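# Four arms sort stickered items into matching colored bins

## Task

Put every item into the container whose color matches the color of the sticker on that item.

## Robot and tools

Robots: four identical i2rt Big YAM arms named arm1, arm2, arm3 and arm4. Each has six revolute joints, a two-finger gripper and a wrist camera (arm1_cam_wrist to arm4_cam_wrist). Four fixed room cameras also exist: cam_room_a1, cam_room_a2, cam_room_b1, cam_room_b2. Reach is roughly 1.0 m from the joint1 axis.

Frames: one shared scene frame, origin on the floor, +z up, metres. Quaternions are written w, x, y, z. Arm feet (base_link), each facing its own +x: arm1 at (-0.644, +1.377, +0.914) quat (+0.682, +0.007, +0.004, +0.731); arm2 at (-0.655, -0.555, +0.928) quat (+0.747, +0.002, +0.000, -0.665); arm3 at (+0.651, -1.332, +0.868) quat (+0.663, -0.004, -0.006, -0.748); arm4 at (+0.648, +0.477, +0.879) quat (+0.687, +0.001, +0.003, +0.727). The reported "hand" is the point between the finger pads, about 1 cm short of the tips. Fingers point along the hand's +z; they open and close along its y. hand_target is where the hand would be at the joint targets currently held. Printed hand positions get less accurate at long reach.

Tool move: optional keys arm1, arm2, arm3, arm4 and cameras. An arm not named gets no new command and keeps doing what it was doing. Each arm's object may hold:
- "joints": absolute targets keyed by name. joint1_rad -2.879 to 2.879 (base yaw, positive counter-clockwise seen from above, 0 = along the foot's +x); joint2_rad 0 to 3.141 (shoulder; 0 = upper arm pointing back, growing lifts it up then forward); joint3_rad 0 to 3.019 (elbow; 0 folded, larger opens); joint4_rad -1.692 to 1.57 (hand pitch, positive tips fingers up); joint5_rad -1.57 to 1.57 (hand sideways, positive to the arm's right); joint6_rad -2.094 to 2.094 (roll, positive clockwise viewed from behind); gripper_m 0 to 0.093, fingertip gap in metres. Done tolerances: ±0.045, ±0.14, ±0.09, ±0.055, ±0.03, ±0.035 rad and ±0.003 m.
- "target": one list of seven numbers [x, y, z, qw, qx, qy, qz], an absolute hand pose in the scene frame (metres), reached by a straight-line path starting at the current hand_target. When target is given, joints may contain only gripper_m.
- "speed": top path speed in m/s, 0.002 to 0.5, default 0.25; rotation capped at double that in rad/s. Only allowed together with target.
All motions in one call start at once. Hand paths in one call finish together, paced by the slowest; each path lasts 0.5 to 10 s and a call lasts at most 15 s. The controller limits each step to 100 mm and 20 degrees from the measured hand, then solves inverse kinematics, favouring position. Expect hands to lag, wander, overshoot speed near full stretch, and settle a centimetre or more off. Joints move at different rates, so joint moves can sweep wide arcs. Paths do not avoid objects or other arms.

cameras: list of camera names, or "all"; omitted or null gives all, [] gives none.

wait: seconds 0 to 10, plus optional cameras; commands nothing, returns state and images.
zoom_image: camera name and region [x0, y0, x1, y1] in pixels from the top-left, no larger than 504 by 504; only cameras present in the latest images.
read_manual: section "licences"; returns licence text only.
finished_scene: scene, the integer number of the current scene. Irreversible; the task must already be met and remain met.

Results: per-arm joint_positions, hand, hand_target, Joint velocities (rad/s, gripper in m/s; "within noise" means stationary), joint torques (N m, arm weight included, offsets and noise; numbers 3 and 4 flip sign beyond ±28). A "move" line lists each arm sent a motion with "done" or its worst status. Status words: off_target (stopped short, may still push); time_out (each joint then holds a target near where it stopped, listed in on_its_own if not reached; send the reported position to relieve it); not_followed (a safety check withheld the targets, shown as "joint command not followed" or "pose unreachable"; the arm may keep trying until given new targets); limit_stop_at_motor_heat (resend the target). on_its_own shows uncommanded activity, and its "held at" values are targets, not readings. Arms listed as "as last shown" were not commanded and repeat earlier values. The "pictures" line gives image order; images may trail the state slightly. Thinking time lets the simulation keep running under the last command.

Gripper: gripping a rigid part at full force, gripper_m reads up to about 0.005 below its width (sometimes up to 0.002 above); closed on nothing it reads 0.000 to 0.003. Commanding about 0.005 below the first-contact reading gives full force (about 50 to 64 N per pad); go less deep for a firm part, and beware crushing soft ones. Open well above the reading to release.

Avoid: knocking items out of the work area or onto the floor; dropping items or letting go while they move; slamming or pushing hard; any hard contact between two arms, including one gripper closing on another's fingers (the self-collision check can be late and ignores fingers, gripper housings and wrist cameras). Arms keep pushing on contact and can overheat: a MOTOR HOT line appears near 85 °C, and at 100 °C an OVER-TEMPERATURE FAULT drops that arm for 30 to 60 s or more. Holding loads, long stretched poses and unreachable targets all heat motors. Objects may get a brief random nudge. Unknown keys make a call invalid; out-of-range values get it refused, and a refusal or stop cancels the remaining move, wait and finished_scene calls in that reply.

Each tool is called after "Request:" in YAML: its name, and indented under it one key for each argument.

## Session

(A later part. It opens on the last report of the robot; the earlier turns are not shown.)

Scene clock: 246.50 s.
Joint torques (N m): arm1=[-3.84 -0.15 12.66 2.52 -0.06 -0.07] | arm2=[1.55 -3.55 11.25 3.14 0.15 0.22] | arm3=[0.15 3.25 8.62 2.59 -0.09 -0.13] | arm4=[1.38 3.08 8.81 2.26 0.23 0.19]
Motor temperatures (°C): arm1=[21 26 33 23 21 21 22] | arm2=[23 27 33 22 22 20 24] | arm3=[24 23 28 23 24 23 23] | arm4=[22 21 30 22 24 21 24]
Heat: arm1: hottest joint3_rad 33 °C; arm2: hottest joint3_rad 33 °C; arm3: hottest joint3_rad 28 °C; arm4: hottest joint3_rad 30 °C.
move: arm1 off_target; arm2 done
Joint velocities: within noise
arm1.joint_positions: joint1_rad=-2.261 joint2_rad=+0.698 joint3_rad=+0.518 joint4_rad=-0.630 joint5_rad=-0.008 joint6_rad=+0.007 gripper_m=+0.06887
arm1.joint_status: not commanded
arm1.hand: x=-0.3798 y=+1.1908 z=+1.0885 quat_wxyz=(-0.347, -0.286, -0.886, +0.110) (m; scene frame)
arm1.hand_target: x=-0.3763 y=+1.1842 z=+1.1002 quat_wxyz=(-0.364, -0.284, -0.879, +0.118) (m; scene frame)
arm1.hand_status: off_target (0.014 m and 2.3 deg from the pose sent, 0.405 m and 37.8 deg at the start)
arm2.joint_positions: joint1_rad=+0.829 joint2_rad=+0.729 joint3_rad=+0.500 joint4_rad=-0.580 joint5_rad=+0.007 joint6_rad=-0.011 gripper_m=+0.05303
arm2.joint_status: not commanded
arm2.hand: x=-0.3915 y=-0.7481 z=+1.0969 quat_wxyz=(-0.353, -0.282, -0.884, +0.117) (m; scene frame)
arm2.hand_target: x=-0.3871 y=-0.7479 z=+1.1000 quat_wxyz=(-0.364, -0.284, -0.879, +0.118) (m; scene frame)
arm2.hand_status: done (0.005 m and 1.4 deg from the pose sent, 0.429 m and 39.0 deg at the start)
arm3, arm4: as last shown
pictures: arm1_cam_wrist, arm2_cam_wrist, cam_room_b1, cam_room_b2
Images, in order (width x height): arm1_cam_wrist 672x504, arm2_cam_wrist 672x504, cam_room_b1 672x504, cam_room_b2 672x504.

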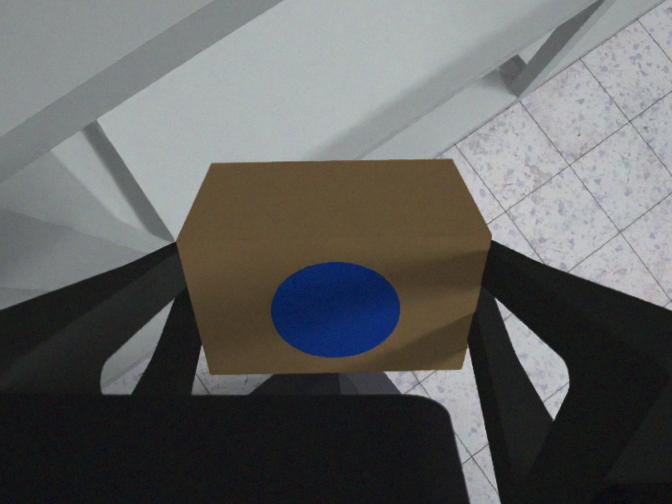

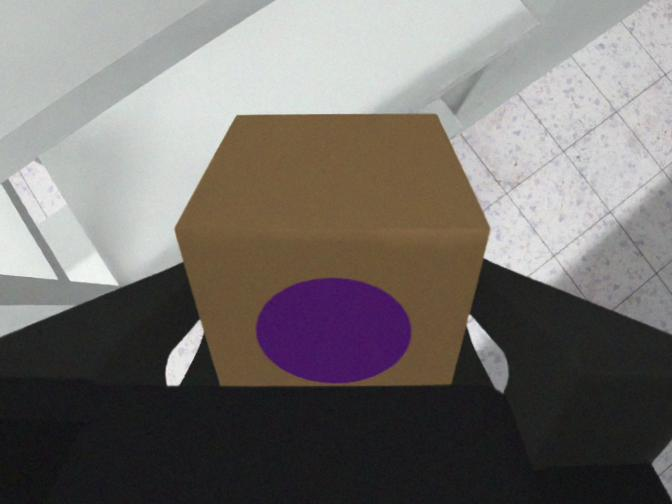

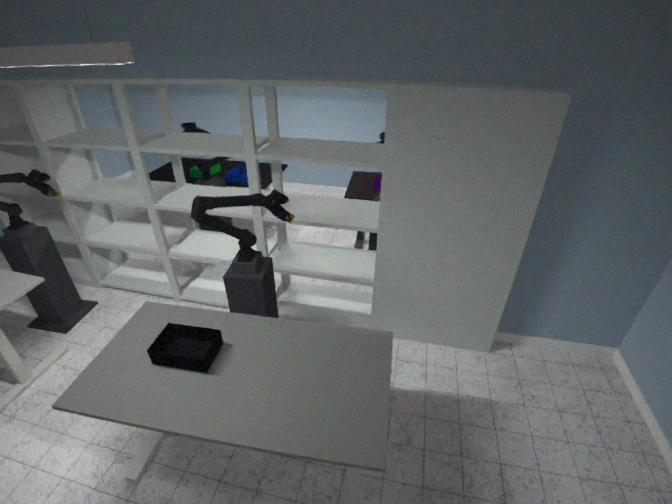

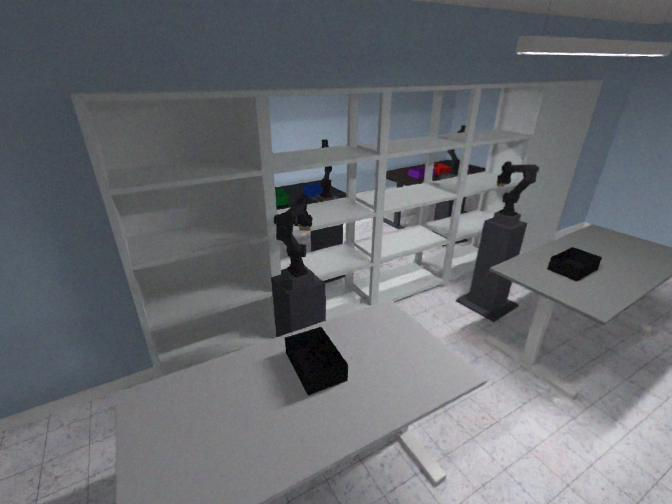

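Request:
move:
  arm1: {"target":[-0.09,0.977,1.06,0.246,0.297,0.919,-0.080]}
  arm2: {"target":[-0.09,-0.963,1.06,0.246,0.297,0.919,-0.080]}

Scene clock: 251.83 s.
Joint torques (N m): arm1=[-2.32 -16.67 16.2 0.88 0.11 -0.08] | arm2=[0.97 -19.84 15.84 1.21 -0.08 0.18] | arm3=[0.44 3.14 8.59 2.54 -0.1 -0.11] | arm4=[1.49 3.14 8.84 2.21 0.21 0.18]
Motor temperatures (°C): arm1=[21 26 33 23 21 21 22] | arm2=[23 27 33 22 22 20 24] | arm3=[24 23 28 23 24 23 23] | arm4=[22 21 30 22 24 21 24]
Heat: arm1: hottest joint3_rad 33 °C; arm2: hottest joint3_rad 33 °C; arm3: hottest joint3_rad 28 °C; arm4: hottest joint3_rad 30 °C.
move: arm1 off_target; arm2 off_target
Joint velocities: within noise
arm1.joint_positions: joint1_rad=-2.261 joint2_rad=+1.839 joint3_rad=+1.484 joint4_rad=-0.729 joint5_rad=-0.008 joint6_rad=+0.007 gripper_m=+0.06887
arm1.joint_status: not commanded
arm1.hand: x=-0.1042 y=+0.9927 z=+1.0323 quat_wxyz=(-0.223, -0.299, -0.925, +0.070) (m; scene frame)
arm1.hand_target: x=-0.0915 y=+0.9779 z=+1.0606 quat_wxyz=(-0.247, -0.297, -0.919, +0.080) (m; scene frame)
arm1.hand_status: off_target (0.035 m and 2.9 deg from the pose sent, 0.361 m and 12.7 deg at the start)
arm2.joint_positions: joint1_rad=+0.829 joint2_rad=+1.888 joint3_rad=+1.520 joint4_rad=-0.712 joint5_rad=+0.007 joint6_rad=-0.011 gripper_m=+0.05303
arm2.joint_status: not commanded
arm2.hand: x=-0.1071 y=-0.9530 z=+1.0430 quat_wxyz=(-0.231, -0.294, -0.924, +0.077) (m; scene frame)
arm2.hand_target: x=-0.0911 y=-0.9622 z=+1.0603 quat_wxyz=(-0.247, -0.297, -0.919, +0.080) (m; scene frame)
arm2.hand_status: off_target (0.026 m and 1.9 deg from the pose sent, 0.372 m and 13.7 deg at the start)
arm3, arm4: as last shown
pictures: arm1_cam_wrist, arm2_cam_wrist, arm3_cam_wrist, arm4_cam_wrist, cam_room_a1, cam_room_a2, cam_room_b1, cam_room_b2
Images, in order (width x height): arm1_cam_wrist 672x504, arm2_cam_wrist 672x504, arm3_cam_wrist 672x504, arm4_cam_wrist 672x504, cam_room_a1 672x504, cam_room_a2 672x504, cam_room_b1 672x504, cam_room_b2 672x504.

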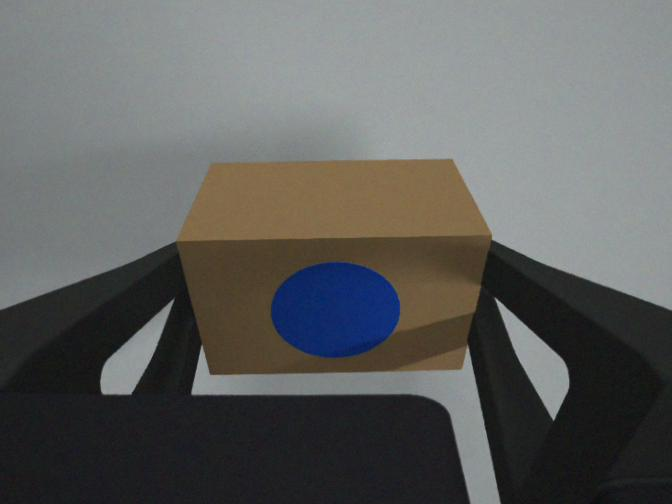

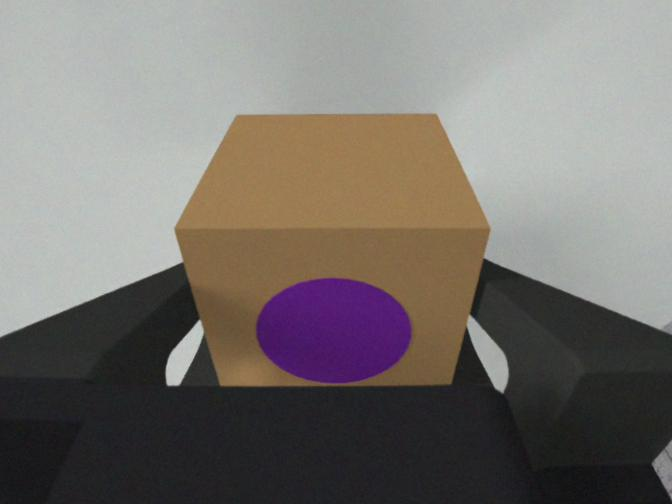

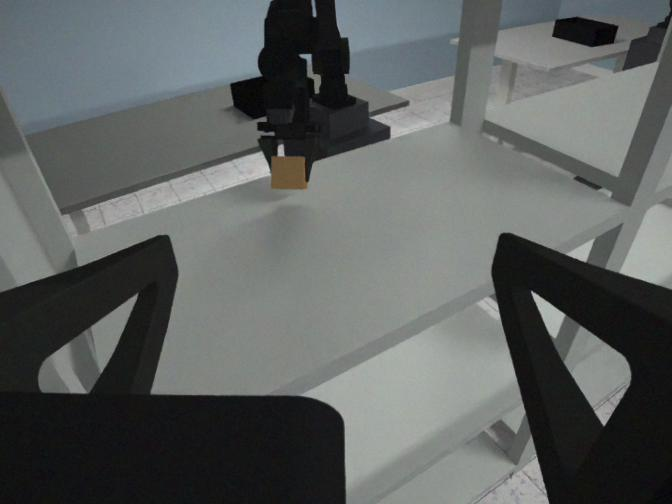

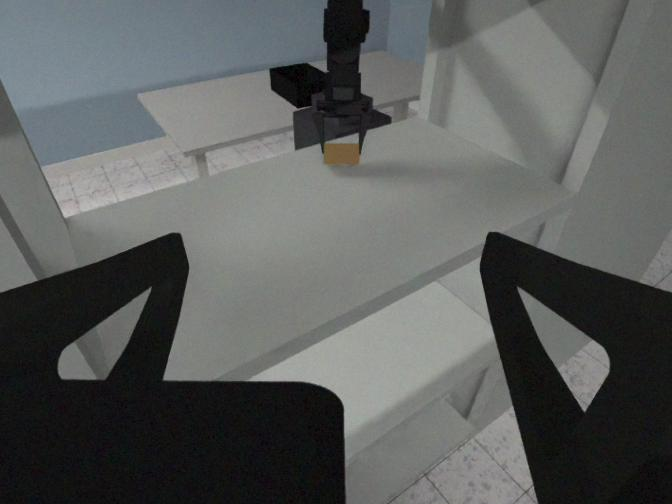

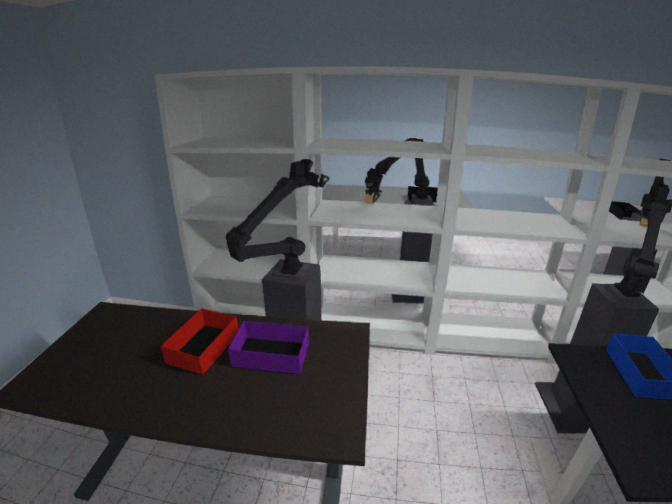

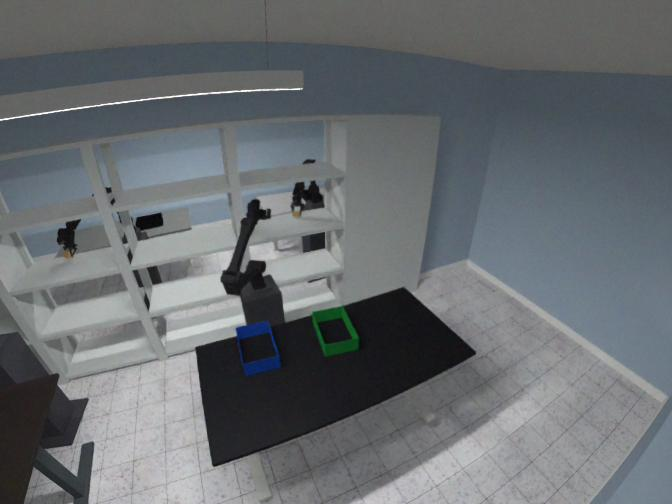

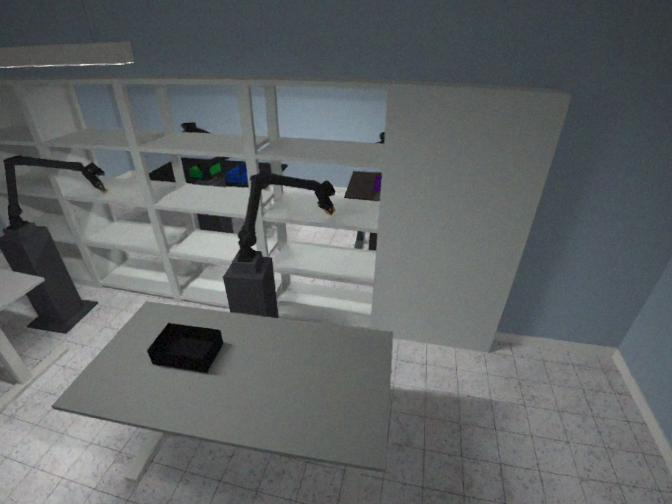

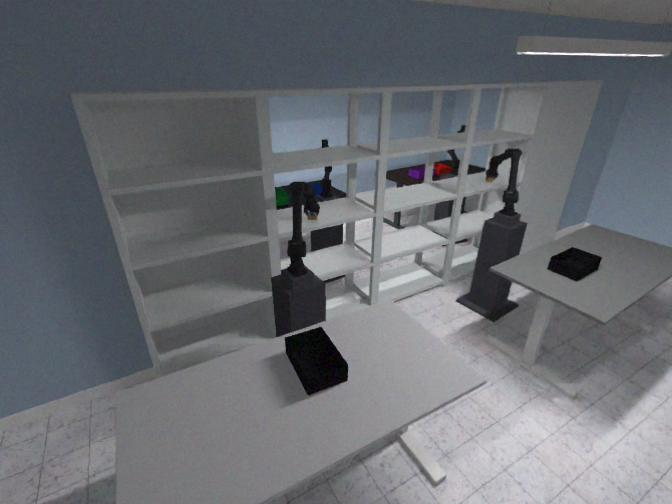

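Request:
move:
  arm1: {"target":[-0.09,0.977,1.01,0,0.307,0.952,0]}
  arm2: {"target":[-0.09,-0.963,1.01,0,0.307,0.952,0]}
  cameras: ["arm1_cam_wrist","arm3_cam_wrist","arm4_cam_wrist"]

Request:
zoom_image:
  camera: "arm4_cam_wrist"
  region: [260, 50, 420, 210]

Request:
zoom_image:
  camera: "arm3_cam_wrist"
  region: [210, 80, 370, 240]

Scene clock: 259.13 s.
Joint torques (N m): arm1=[-2.32 -16.73 14.41 0.05 0.04 -0.04] | arm2=[0.97 -21.83 14.91 0.12 -0.14 0.18] | arm3=[0.15 3.14 8.58 2.56 -0.09 -0.12] | arm4=[1.49 3.31 8.76 2.29 0.21 0.19]
Motor temperatures (°C): arm1=[21 26 34 23 21 21 22] | arm2=[23 27 34 22 22 20 24] | arm3=[24 23 28 23 24 23 23] | arm4=[22 21 30 22 24 21 24]
Heat: arm1: hottest joint3_rad 34 °C; arm2: hottest joint3_rad 34 °C; arm3: hottest joint3_rad 28 °C; arm4: hottest joint3_rad 30 °C.
move: arm1 off_target; arm2 off_target
Joint velocities: within noise
arm1.joint_positions: joint1_rad=-2.261 joint2_rad=+2.157 joint3_rad=+2.030 joint4_rad=-1.420 joint5_rad=-0.008 joint6_rad=+0.004 gripper_m=+0.06887
arm1.joint_status: not commanded
arm1.hand: x=-0.0950 y=+0.9859 z=+1.0184 quat_wxyz=(-0.004, -0.308, -0.951, +0.001) (m; scene frame)
arm1.hand_target: x=-0.0905 y=+0.9773 z=+1.0100 quat_wxyz=(-0.001, -0.307, -0.952, +0.000) (m; scene frame)
arm1.hand_status: off_target (0.013 m and 0.5 deg from the pose sent, 0.031 m and 27.1 deg at the start)
arm2.joint_positions: joint1_rad=+0.829 joint2_rad=+2.225 joint3_rad=+2.083 joint4_rad=-1.423 joint5_rad=+0.006 joint6_rad=-0.011 gripper_m=+0.05303
arm2.joint_status: not commanded
arm2.hand: x=-0.1001 y=-0.9579 z=+1.0176 quat_wxyz=(-0.002, -0.302, -0.953, +0.002) (m; scene frame)
arm2.hand_target: x=-0.0905 y=-0.9625 z=+1.0099 quat_wxyz=(-0.001, -0.307, -0.952, +0.000) (m; scene frame)
arm2.hand_status: off_target (0.014 m and 0.6 deg from the pose sent, 0.038 m and 28.2 deg at the start)
arm3, arm4: as last shown
pictures: arm1_cam_wrist, arm3_cam_wrist, arm4_cam_wrist
Images, in order (width x height): arm1_cam_wrist 672x504, arm3_cam_wrist 672x504, arm4_cam_wrist 672x504.

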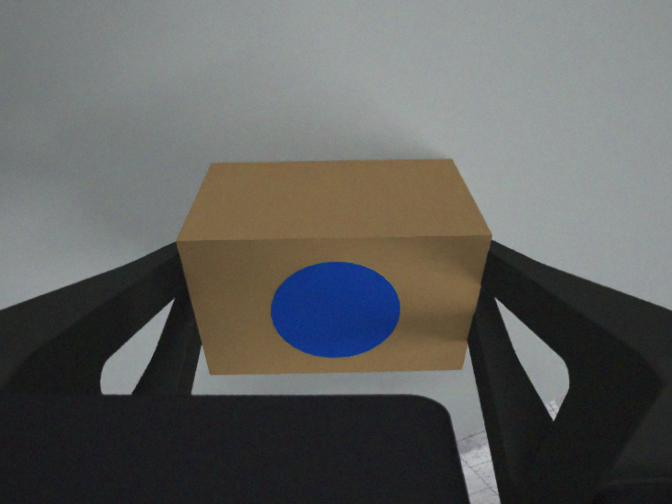

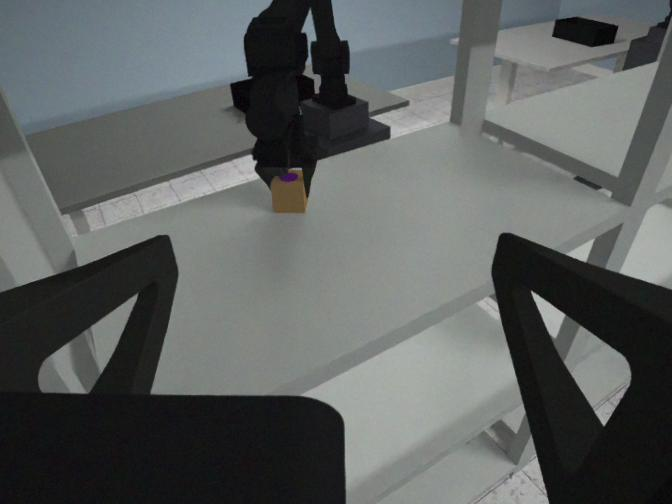

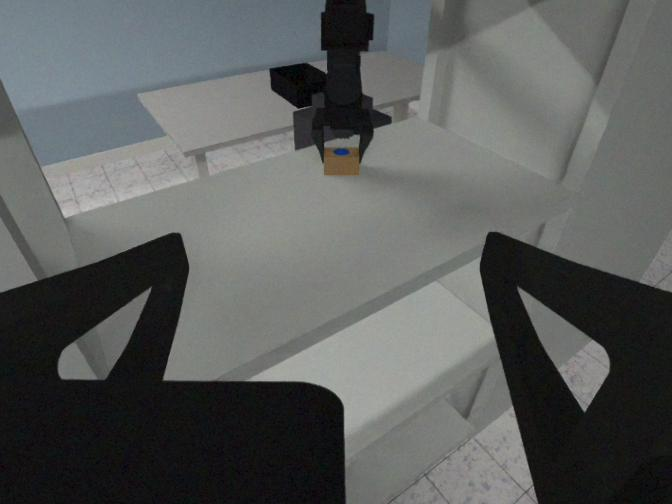

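Scaled by 3.150.

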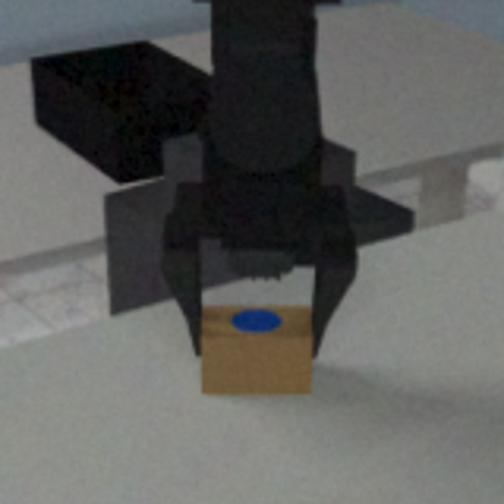

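Scaled by 3.150.

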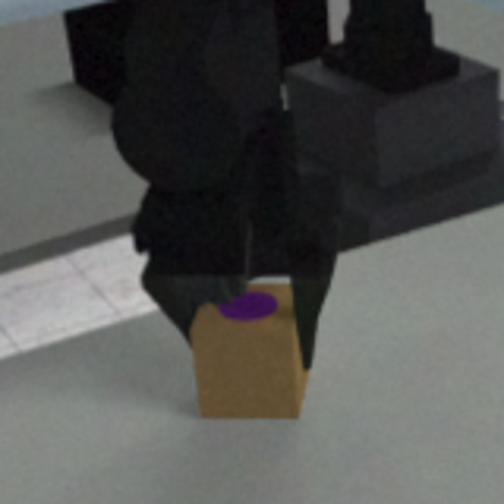

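Request:
move:
  arm1: {"target":[-0.09,0.977,0.982,0,0.307,0.952,0],"speed":0.08}
  arm2: {"target":[-0.09,-0.963,0.982,0,0.307,0.952,0],"speed":0.08}
  cameras: ["arm3_cam_wrist","arm4_cam_wrist","arm1_cam_wrist"]

Request:
zoom_image:
  camera: "arm4_cam_wrist"
  region: [260, 80, 420, 240]

Request:
zoom_image:
  camera: "arm3_cam_wrist"
  region: [210, 120, 370, 280]

Scene clock: 264.70 s.
Joint torques (N m): arm1=[-2.84 -16.09 9.74 1.77 -0.03 -0.08] | arm2=[0.97 -20.84 10.73 1.84 -0.09 0.18] | arm3=[0.21 3.08 8.57 2.63 -0.1 -0.12] | arm4=[1.38 2.78 8.66 2.21 0.22 0.15]
Motor temperatures (°C): arm1=[21 27 35 23 21 21 22] | arm2=[23 27 35 22 22 20 24] | arm3=[24 23 28 23 24 23 23] | arm4=[22 21 31 22 24 21 24]
Heat: arm1: hottest joint3_rad 35 °C; arm2: hottest joint3_rad 35 °C; arm3: hottest joint3_rad 28 °C; arm4: hottest joint3_rad 31 °C.
move: arm1 off_target; arm2 off_target
Joint velocities: within noise
arm1.joint_positions: joint1_rad=-2.261 joint2_rad=+2.158 joint3_rad=+2.030 joint4_rad=-1.400 joint5_rad=-0.005 joint6_rad=+0.004 gripper_m=+0.06887
arm1.joint_status: not commanded
arm1.hand: x=-0.0911 y=+0.9826 z=+1.0180 quat_wxyz=(-0.013, -0.308, -0.951, +0.005) (m; scene frame)
arm1.hand_target: x=-0.0916 y=+0.9781 z=+0.9825 quat_wxyz=(+0.000, -0.307, -0.952, +0.000) (m; scene frame)
arm1.hand_status: off_target (0.036 m and 1.7 deg from the pose sent, 0.038 m and 0.5 deg at the start)
arm2.joint_positions: joint1_rad=+0.829 joint2_rad=+2.226 joint3_rad=+2.083 joint4_rad=-1.403 joint5_rad=+0.005 joint6_rad=-0.011 gripper_m=+0.05303
arm2.joint_status: not commanded
arm2.hand: x=-0.0960 y=-0.9607 z=+1.0174 quat_wxyz=(-0.012, -0.302, -0.953, +0.005) (m; scene frame)
arm2.hand_target: x=-0.0916 y=-0.9618 z=+0.9827 quat_wxyz=(+0.000, -0.307, -0.952, +0.000) (m; scene frame)
arm2.hand_status: off_target (0.036 m and 1.5 deg from the pose sent, 0.037 m and 0.6 deg at the start)
arm3, arm4: as last shown
arm3.hand: x=+0.4476 y=-1.2023 z=+1.3467 quat_wxyz=(+0.176, -0.690, +0.193, +0.675) (m; scene frame)
arm3.hand_target: x=+0.4501 y=-1.2001 z=+1.3501 quat_wxyz=(+0.184, -0.683, +0.193, +0.680) (m; scene frame)
pictures: arm1_cam_wrist, arm3_cam_wrist, arm4_cam_wrist
Images, in order (width x height): arm1_cam_wrist 672x504, arm3_cam_wrist 672x504, arm4_cam_wrist 672x504.

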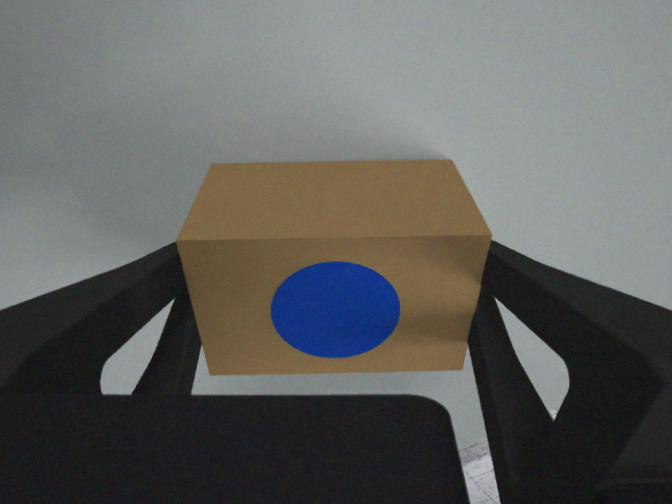

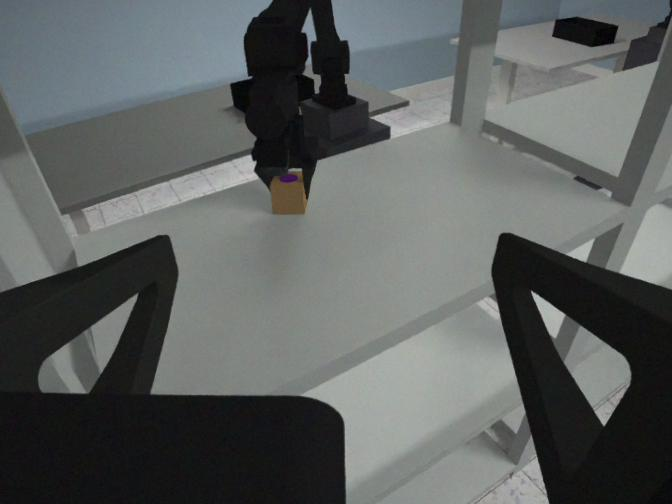

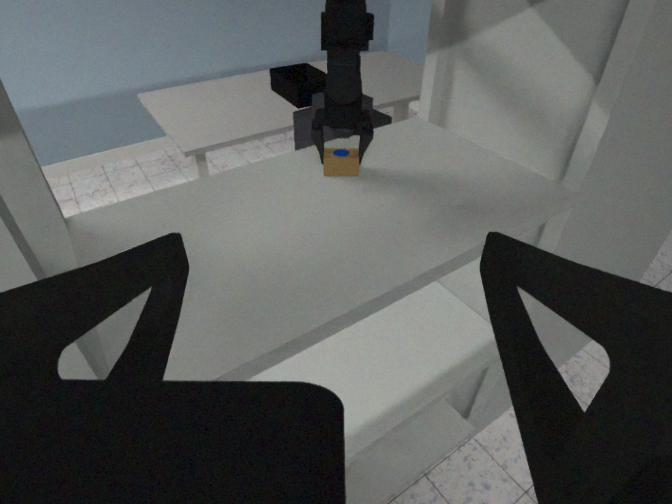

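Scaled by 3.150.

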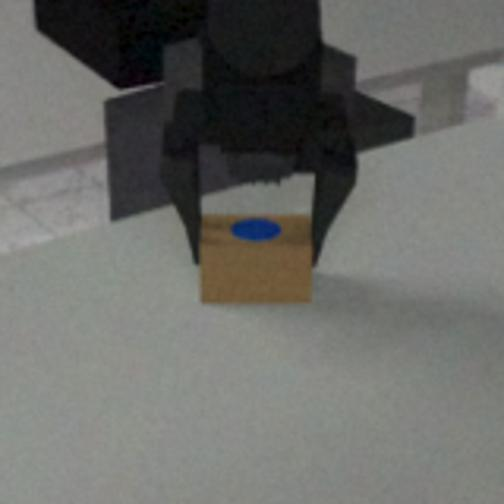

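Scaled by 3.150.

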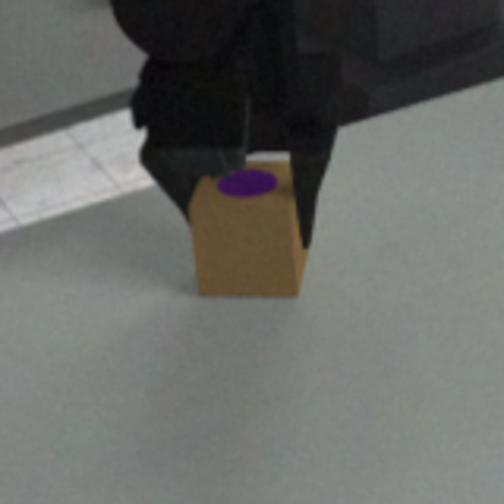

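Request:
move:
  arm1: {"target":[-0.09,0.977,0.965,0,0.307,0.952,0],"speed":0.08}
  arm2: {"target":[-0.09,-0.963,0.965,0,0.307,0.952,0],"speed":0.08}
  cameras: ["arm3_cam_wrist","arm4_cam_wrist"]

Request:
zoom_image:
  camera: "arm4_cam_wrist"
  region: [260, 80, 420, 240]

Request:
zoom_image:
  camera: "arm3_cam_wrist"
  region: [210, 120, 370, 280]

Scene clock: 271.97 s.
Joint torques (N m): arm1=[-2.37 -14.51 7.69 2.19 -0.09 -0.04] | arm2=[0.97 -20.13 8.4 2.02 -0.05 0.17] | arm3=[0.32 3.19 8.61 2.56 -0.1 -0.12] | arm4=[1.32 3.02 8.8 2.06 0.2 0.16]
Motor temperatures (°C): arm1=[21 27 35 23 21 21 22] | arm2=[23 27 35 22 22 20 25] | arm3=[24 23 28 23 24 23 23] | arm4=[22 21 31 22 24 21 24]
Heat: arm1: hottest joint3_rad 35 °C; arm2: hottest joint3_rad 35 °C; arm3: hottest joint3_rad 28 °C; arm4: hottest joint3_rad 31 °C.
move: arm1 off_target; arm2 off_target
Joint velocities: within noise
arm1.joint_positions: joint1_rad=-2.261 joint2_rad=+2.156 joint3_rad=+2.022 joint4_rad=-1.379 joint5_rad=-0.004 joint6_rad=+0.004 gripper_m=+0.06887
arm1.joint_status: not commanded
arm1.hand: x=-0.0889 y=+0.9807 z=+1.0164 quat_wxyz=(-0.020, -0.308, -0.951, +0.008) (m; scene frame)
arm1.hand_target: x=-0.0927 y=+0.9790 z=+0.9664 quat_wxyz=(+0.000, -0.307, -0.952, +0.000) (m; scene frame)
arm1.hand_status: off_target (0.052 m and 2.5 deg from the pose sent, 0.054 m and 1.7 deg at the start)
arm2.joint_positions: joint1_rad=+0.829 joint2_rad=+2.226 joint3_rad=+2.083 joint4_rad=-1.370 joint5_rad=+0.005 joint6_rad=-0.011 gripper_m=+0.05303
arm2.joint_status: not commanded
arm2.hand: x=-0.0893 y=-0.9654 z=+1.0177 quat_wxyz=(-0.027, -0.302, -0.953, +0.010) (m; scene frame)
arm2.hand_target: x=-0.0925 y=-0.9613 z=+0.9667 quat_wxyz=(+0.000, -0.307, -0.952, +0.000) (m; scene frame)
arm2.hand_status: off_target (0.053 m and 3.4 deg from the pose sent, 0.053 m and 1.5 deg at the start)
arm3, arm4: as last shown
pictures: arm3_cam_wrist, arm4_cam_wrist
Images, in order (width x height): arm3_cam_wrist 672x504, arm4_cam_wrist 672x504.

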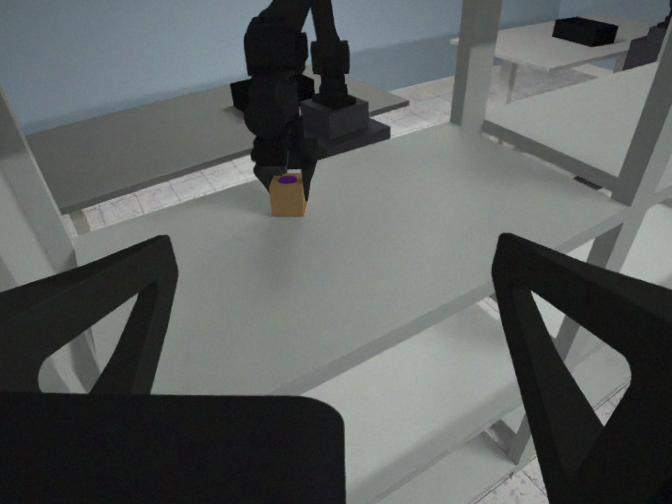

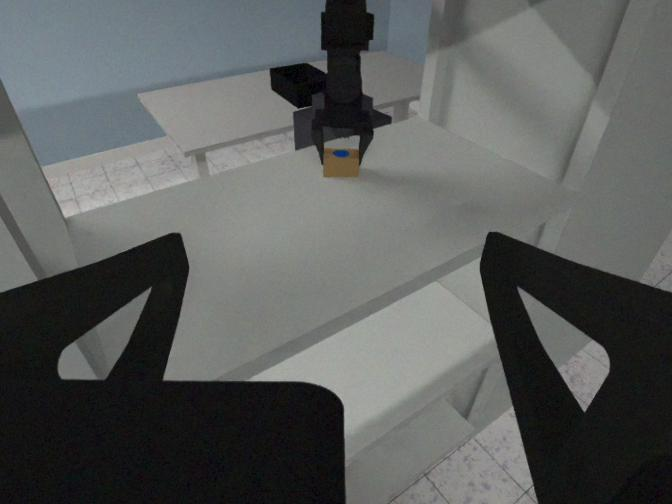

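Scaled by 3.150.

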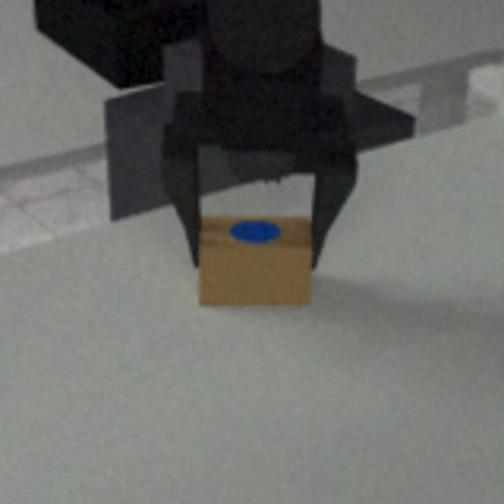

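Scaled by 3.150.

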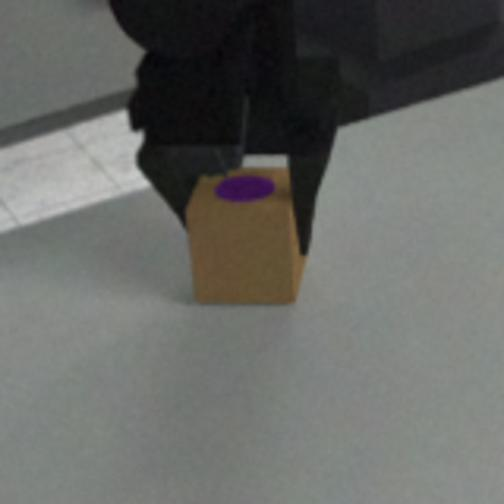

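Request:
move:
  arm1: {"target":[-0.092,0.98,1.005,0,0.307,0.952,0],"speed":0.08}
  arm2: {"target":[-0.0955,-0.96,1.005,0,0.307,0.952,0],"speed":0.08}
  cameras: ["arm3_cam_wrist","arm4_cam_wrist"]

Request:
zoom_image:
  camera: "arm4_cam_wrist"
  region: [260, 80, 420, 240]

Request:
zoom_image:
  camera: "arm3_cam_wrist"
  region: [210, 120, 370, 280]

Scene clock: 284.80 s.
Joint torques (N m): arm1=[-1.9 -16.97 12.75 -0.25 -0.1 -0.01] | arm2=[0.91 -23.3 11.71 -0.18 -0.07 0.17] | arm3=[0.26 3.19 8.59 2.56 -0.1 -0.11] | arm4=[1.44 2.73 8.75 2.22 0.21 0.16]
Motor temperatures (°C): arm1=[21 27 34 23 21 21 23] | arm2=[23 27 33 22 22 20 25] | arm3=[24 23 28 23 24 23 23] | arm4=[22 21 31 22 24 21 24]
Heat: arm1: hottest joint3_rad 34 °C; arm2: hottest joint3_rad 33 °C; arm3: hottest joint3_rad 28 °C; arm4: hottest joint3_rad 31 °C.
move: arm1 off_target; arm2 off_target
Joint velocities: within noise
arm1.joint_positions: joint1_rad=-2.261 joint2_rad=+2.153 joint3_rad=+2.022 joint4_rad=-1.398 joint5_rad=-0.004 joint6_rad=+0.004 gripper_m=+0.06887
arm1.joint_status: not commanded
arm1.hand: x=-0.0926 y=+0.9834 z=+1.0183 quat_wxyz=(-0.013, -0.308, -0.951, +0.006) (m; scene frame)
arm1.hand_target: x=-0.0923 y=+0.9802 z=+1.0050 quat_wxyz=(+0.000, -0.307, -0.952, +0.000) (m; scene frame)
arm1.hand_status: off_target (0.014 m and 1.6 deg from the pose sent, 0.012 m and 2.5 deg at the start)
arm2.joint_positions: joint1_rad=+0.829 joint2_rad=+2.226 joint3_rad=+2.081 joint4_rad=-1.391 joint5_rad=+0.005 joint6_rad=-0.010 gripper_m=+0.05303
arm2.joint_status: not commanded
arm2.hand: x=-0.0940 y=-0.9619 z=+1.0166 quat_wxyz=(-0.016, -0.302, -0.953, +0.006) (m; scene frame)
arm2.hand_target: x=-0.0956 y=-0.9599 z=+1.0052 quat_wxyz=(+0.000, -0.307, -0.952, +0.000) (m; scene frame)
arm2.hand_status: off_target (0.012 m and 2.1 deg from the pose sent, 0.015 m and 3.4 deg at the start)
arm3.joint_positions: joint1_rad=-2.031 joint2_rad=+0.227 joint3_rad=+0.790 joint4_rad=-0.582 joint5_rad=-0.053 joint6_rad=+0.007 gripper_m=+0.09403
arm3.joint_status: not commanded
arm3.hand: x=+0.4476 y=-1.2023 z=+1.3467 quat_wxyz=(+0.176, -0.690, +0.193, +0.675) (m; scene frame)
arm3.hand_target: x=+0.4501 y=-1.2001 z=+1.3501 quat_wxyz=(+0.184, -0.683, +0.193, +0.680) (m; scene frame)
arm3.hand_status: not commanded
arm4.joint_positions: joint1_rad=+0.937 joint2_rad=+0.193 joint3_rad=+0.743 joint4_rad=-0.585 joint5_rad=+0.039 joint6_rad=-0.014 gripper_m=+0.09402
arm4.joint_status: not commanded
arm4.hand: x=+0.4575 y=+0.6131 z=+1.3407 quat_wxyz=(-0.214, +0.686, -0.215, -0.662) (m; scene frame)
arm4.hand_target: x=+0.4602 y=+0.6100 z=+1.3500 quat_wxyz=(-0.212, +0.673, -0.215, -0.675) (m; scene frame)
arm4.hand_status: not commanded
pictures: arm3_cam_wrist, arm4_cam_wrist
Images, in order (width x height): arm3_cam_wrist 672x504, arm4_cam_wrist 672x504.

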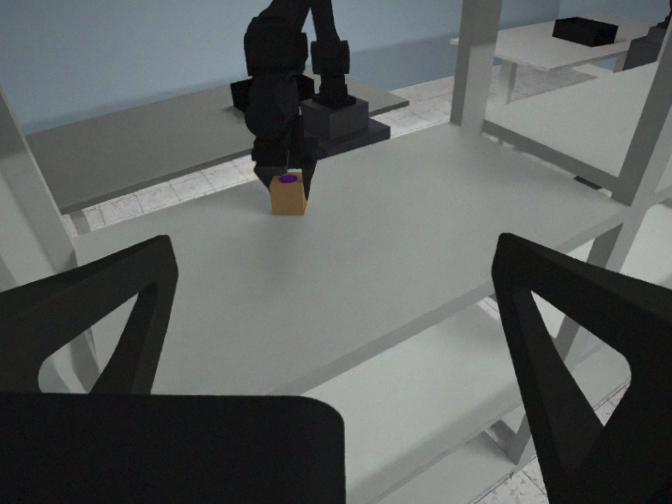

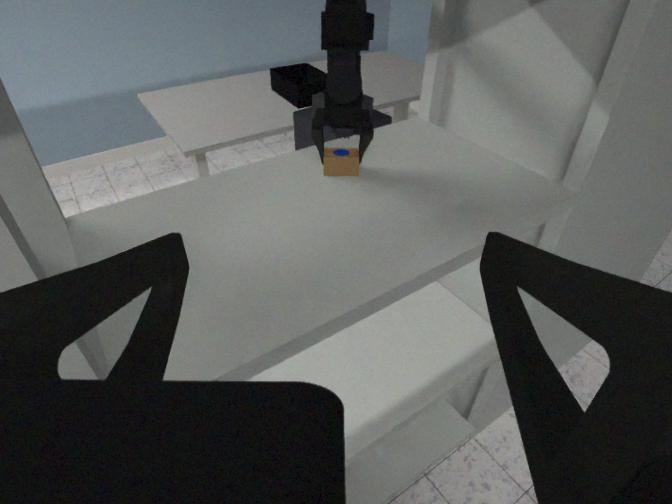

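Scaled by 3.150.

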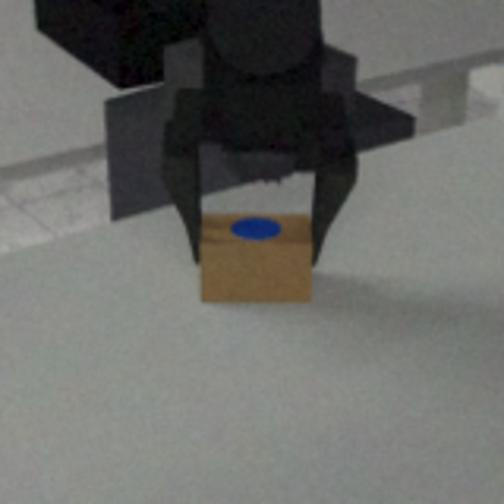

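Scaled by 3.150.

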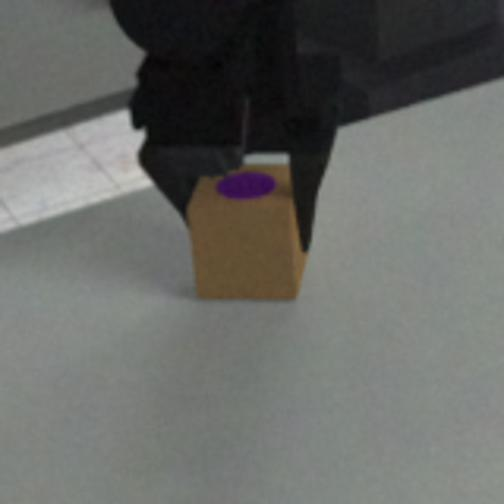

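Request:
move:
  arm1: {"joints":{"gripper_m":0.091}}
  arm2: {"joints":{"gripper_m":0.091}}
  cameras: ["arm1_cam_wrist","arm2_cam_wrist","arm3_cam_wrist","arm4_cam_wrist"]

Request:
zoom_image:
  camera: "arm4_cam_wrist"
  region: [260, 80, 420, 240]

Request:
zoom_image:
  camera: "arm3_cam_wrist"
  region: [210, 120, 370, 280]

Scene clock: 289.87 s.
Joint torques (N m): arm1=[-2.14 -19.02 12.6 0.01 -0.07 -0.01] | arm2=[0.91 -23.36 11.67 0.21 -0.05 0.17] | arm3=[0.15 3.25 8.61 2.58 -0.1 -0.12] | arm4=[1.26 3.19 8.8 2.18 0.22 0.16]
Motor temperatures (°C): arm1=[21 27 34 23 21 21 23] | arm2=[23 27 33 22 22 20 25] | arm3=[24 23 28 23 24 23 23] | arm4=[22 21 31 22 24 21 24]
Heat: arm1: hottest joint3_rad 34 °C; arm2: hottest joint3_rad 33 °C; arm3: hottest joint3_rad 28 °C; arm4: hottest joint3_rad 31 °C.
move: arm1 done; arm2 done
Joint velocities: within noise
arm1.joint_positions: joint1_rad=-2.261 joint2_rad=+2.177 joint3_rad=+2.022 joint4_rad=-1.404 joint5_rad=-0.005 joint6_rad=+0.004 gripper_m=+0.09096
arm1.joint_status: all done
arm1.hand: x=-0.0944 y=+0.9849 z=+1.0030 quat_wxyz=(+0.001, -0.308, -0.951, +0.001) (m; scene frame)
arm1.hand_target: x=-0.0923 y=+0.9802 z=+1.0051 quat_wxyz=(+0.000, -0.307, -0.952, +0.000) (m; scene frame)
arm1.hand_status: not commanded
arm2.joint_positions: joint1_rad=+0.829 joint2_rad=+2.227 joint3_rad=+2.081 joint4_rad=-1.401 joint5_rad=+0.005 joint6_rad=-0.010 gripper_m=+0.09093
arm2.joint_status: all done
arm2.hand: x=-0.0961 y=-0.9604 z=+1.0155 quat_wxyz=(-0.011, -0.302, -0.953, +0.004) (m; scene frame)
arm2.hand_target: x=-0.0956 y=-0.9599 z=+1.0052 quat_wxyz=(+0.000, -0.307, -0.952, +0.000) (m; scene frame)
arm2.hand_status: not commanded
arm3, arm4: as last shown
pictures: arm1_cam_wrist, arm2_cam_wrist, arm3_cam_wrist, arm4_cam_wrist
Images, in order (width x height): arm1_cam_wrist 672x504, arm2_cam_wrist 672x504, arm3_cam_wrist 672x504, arm4_cam_wrist 672x504.

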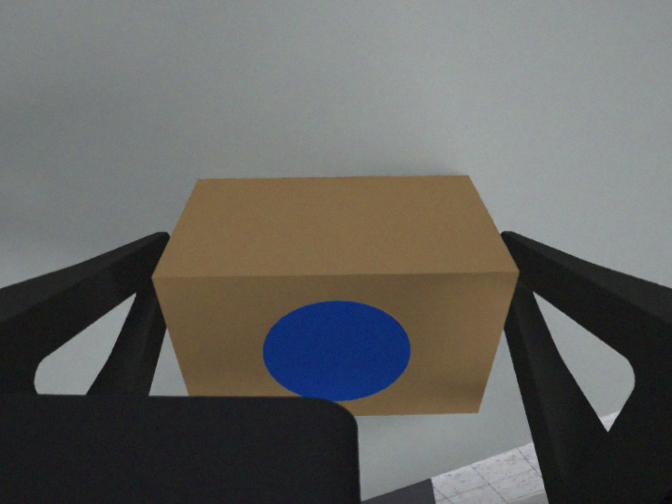

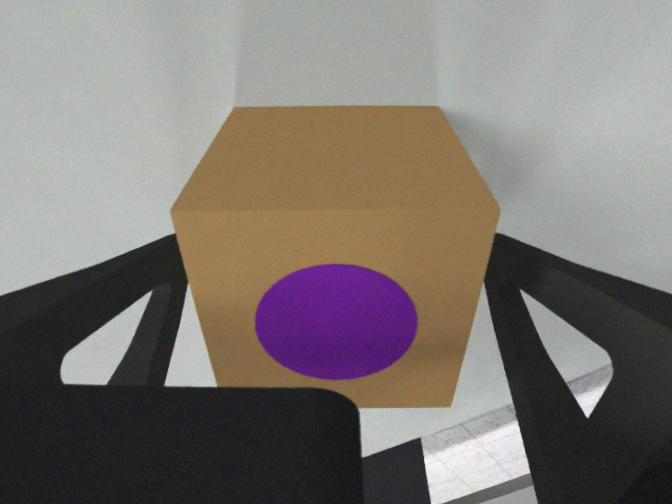

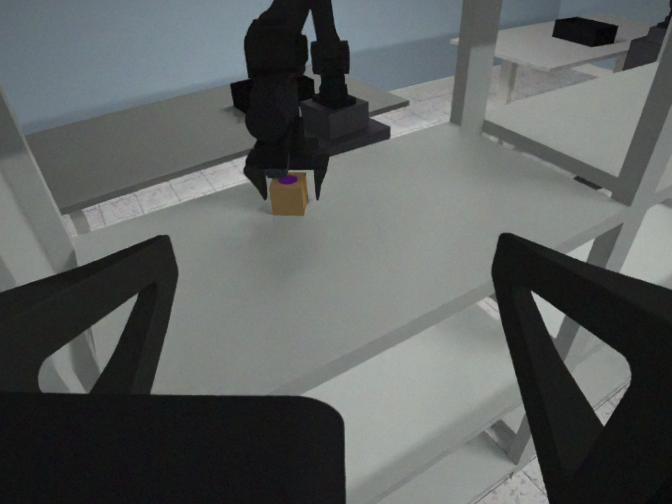

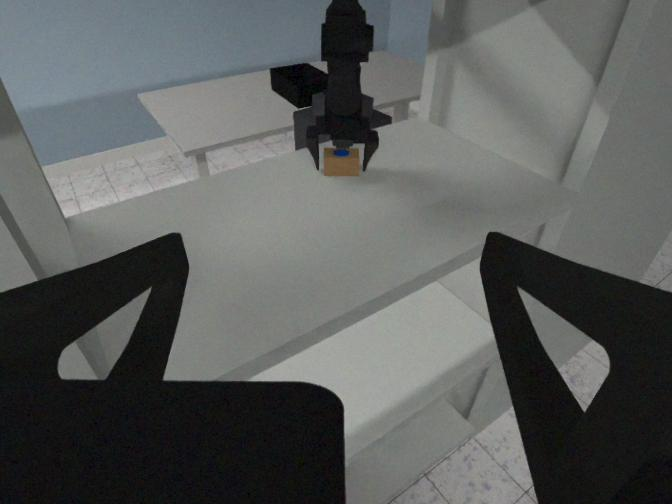

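Scaled by 3.150.

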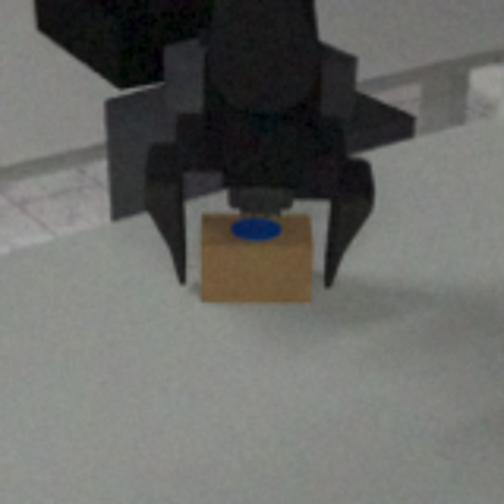

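Scaled by 3.150.

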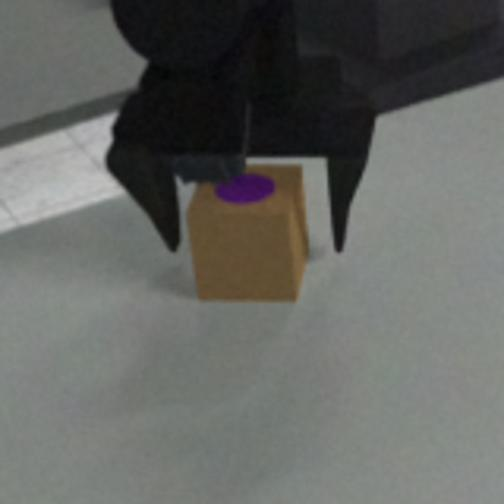

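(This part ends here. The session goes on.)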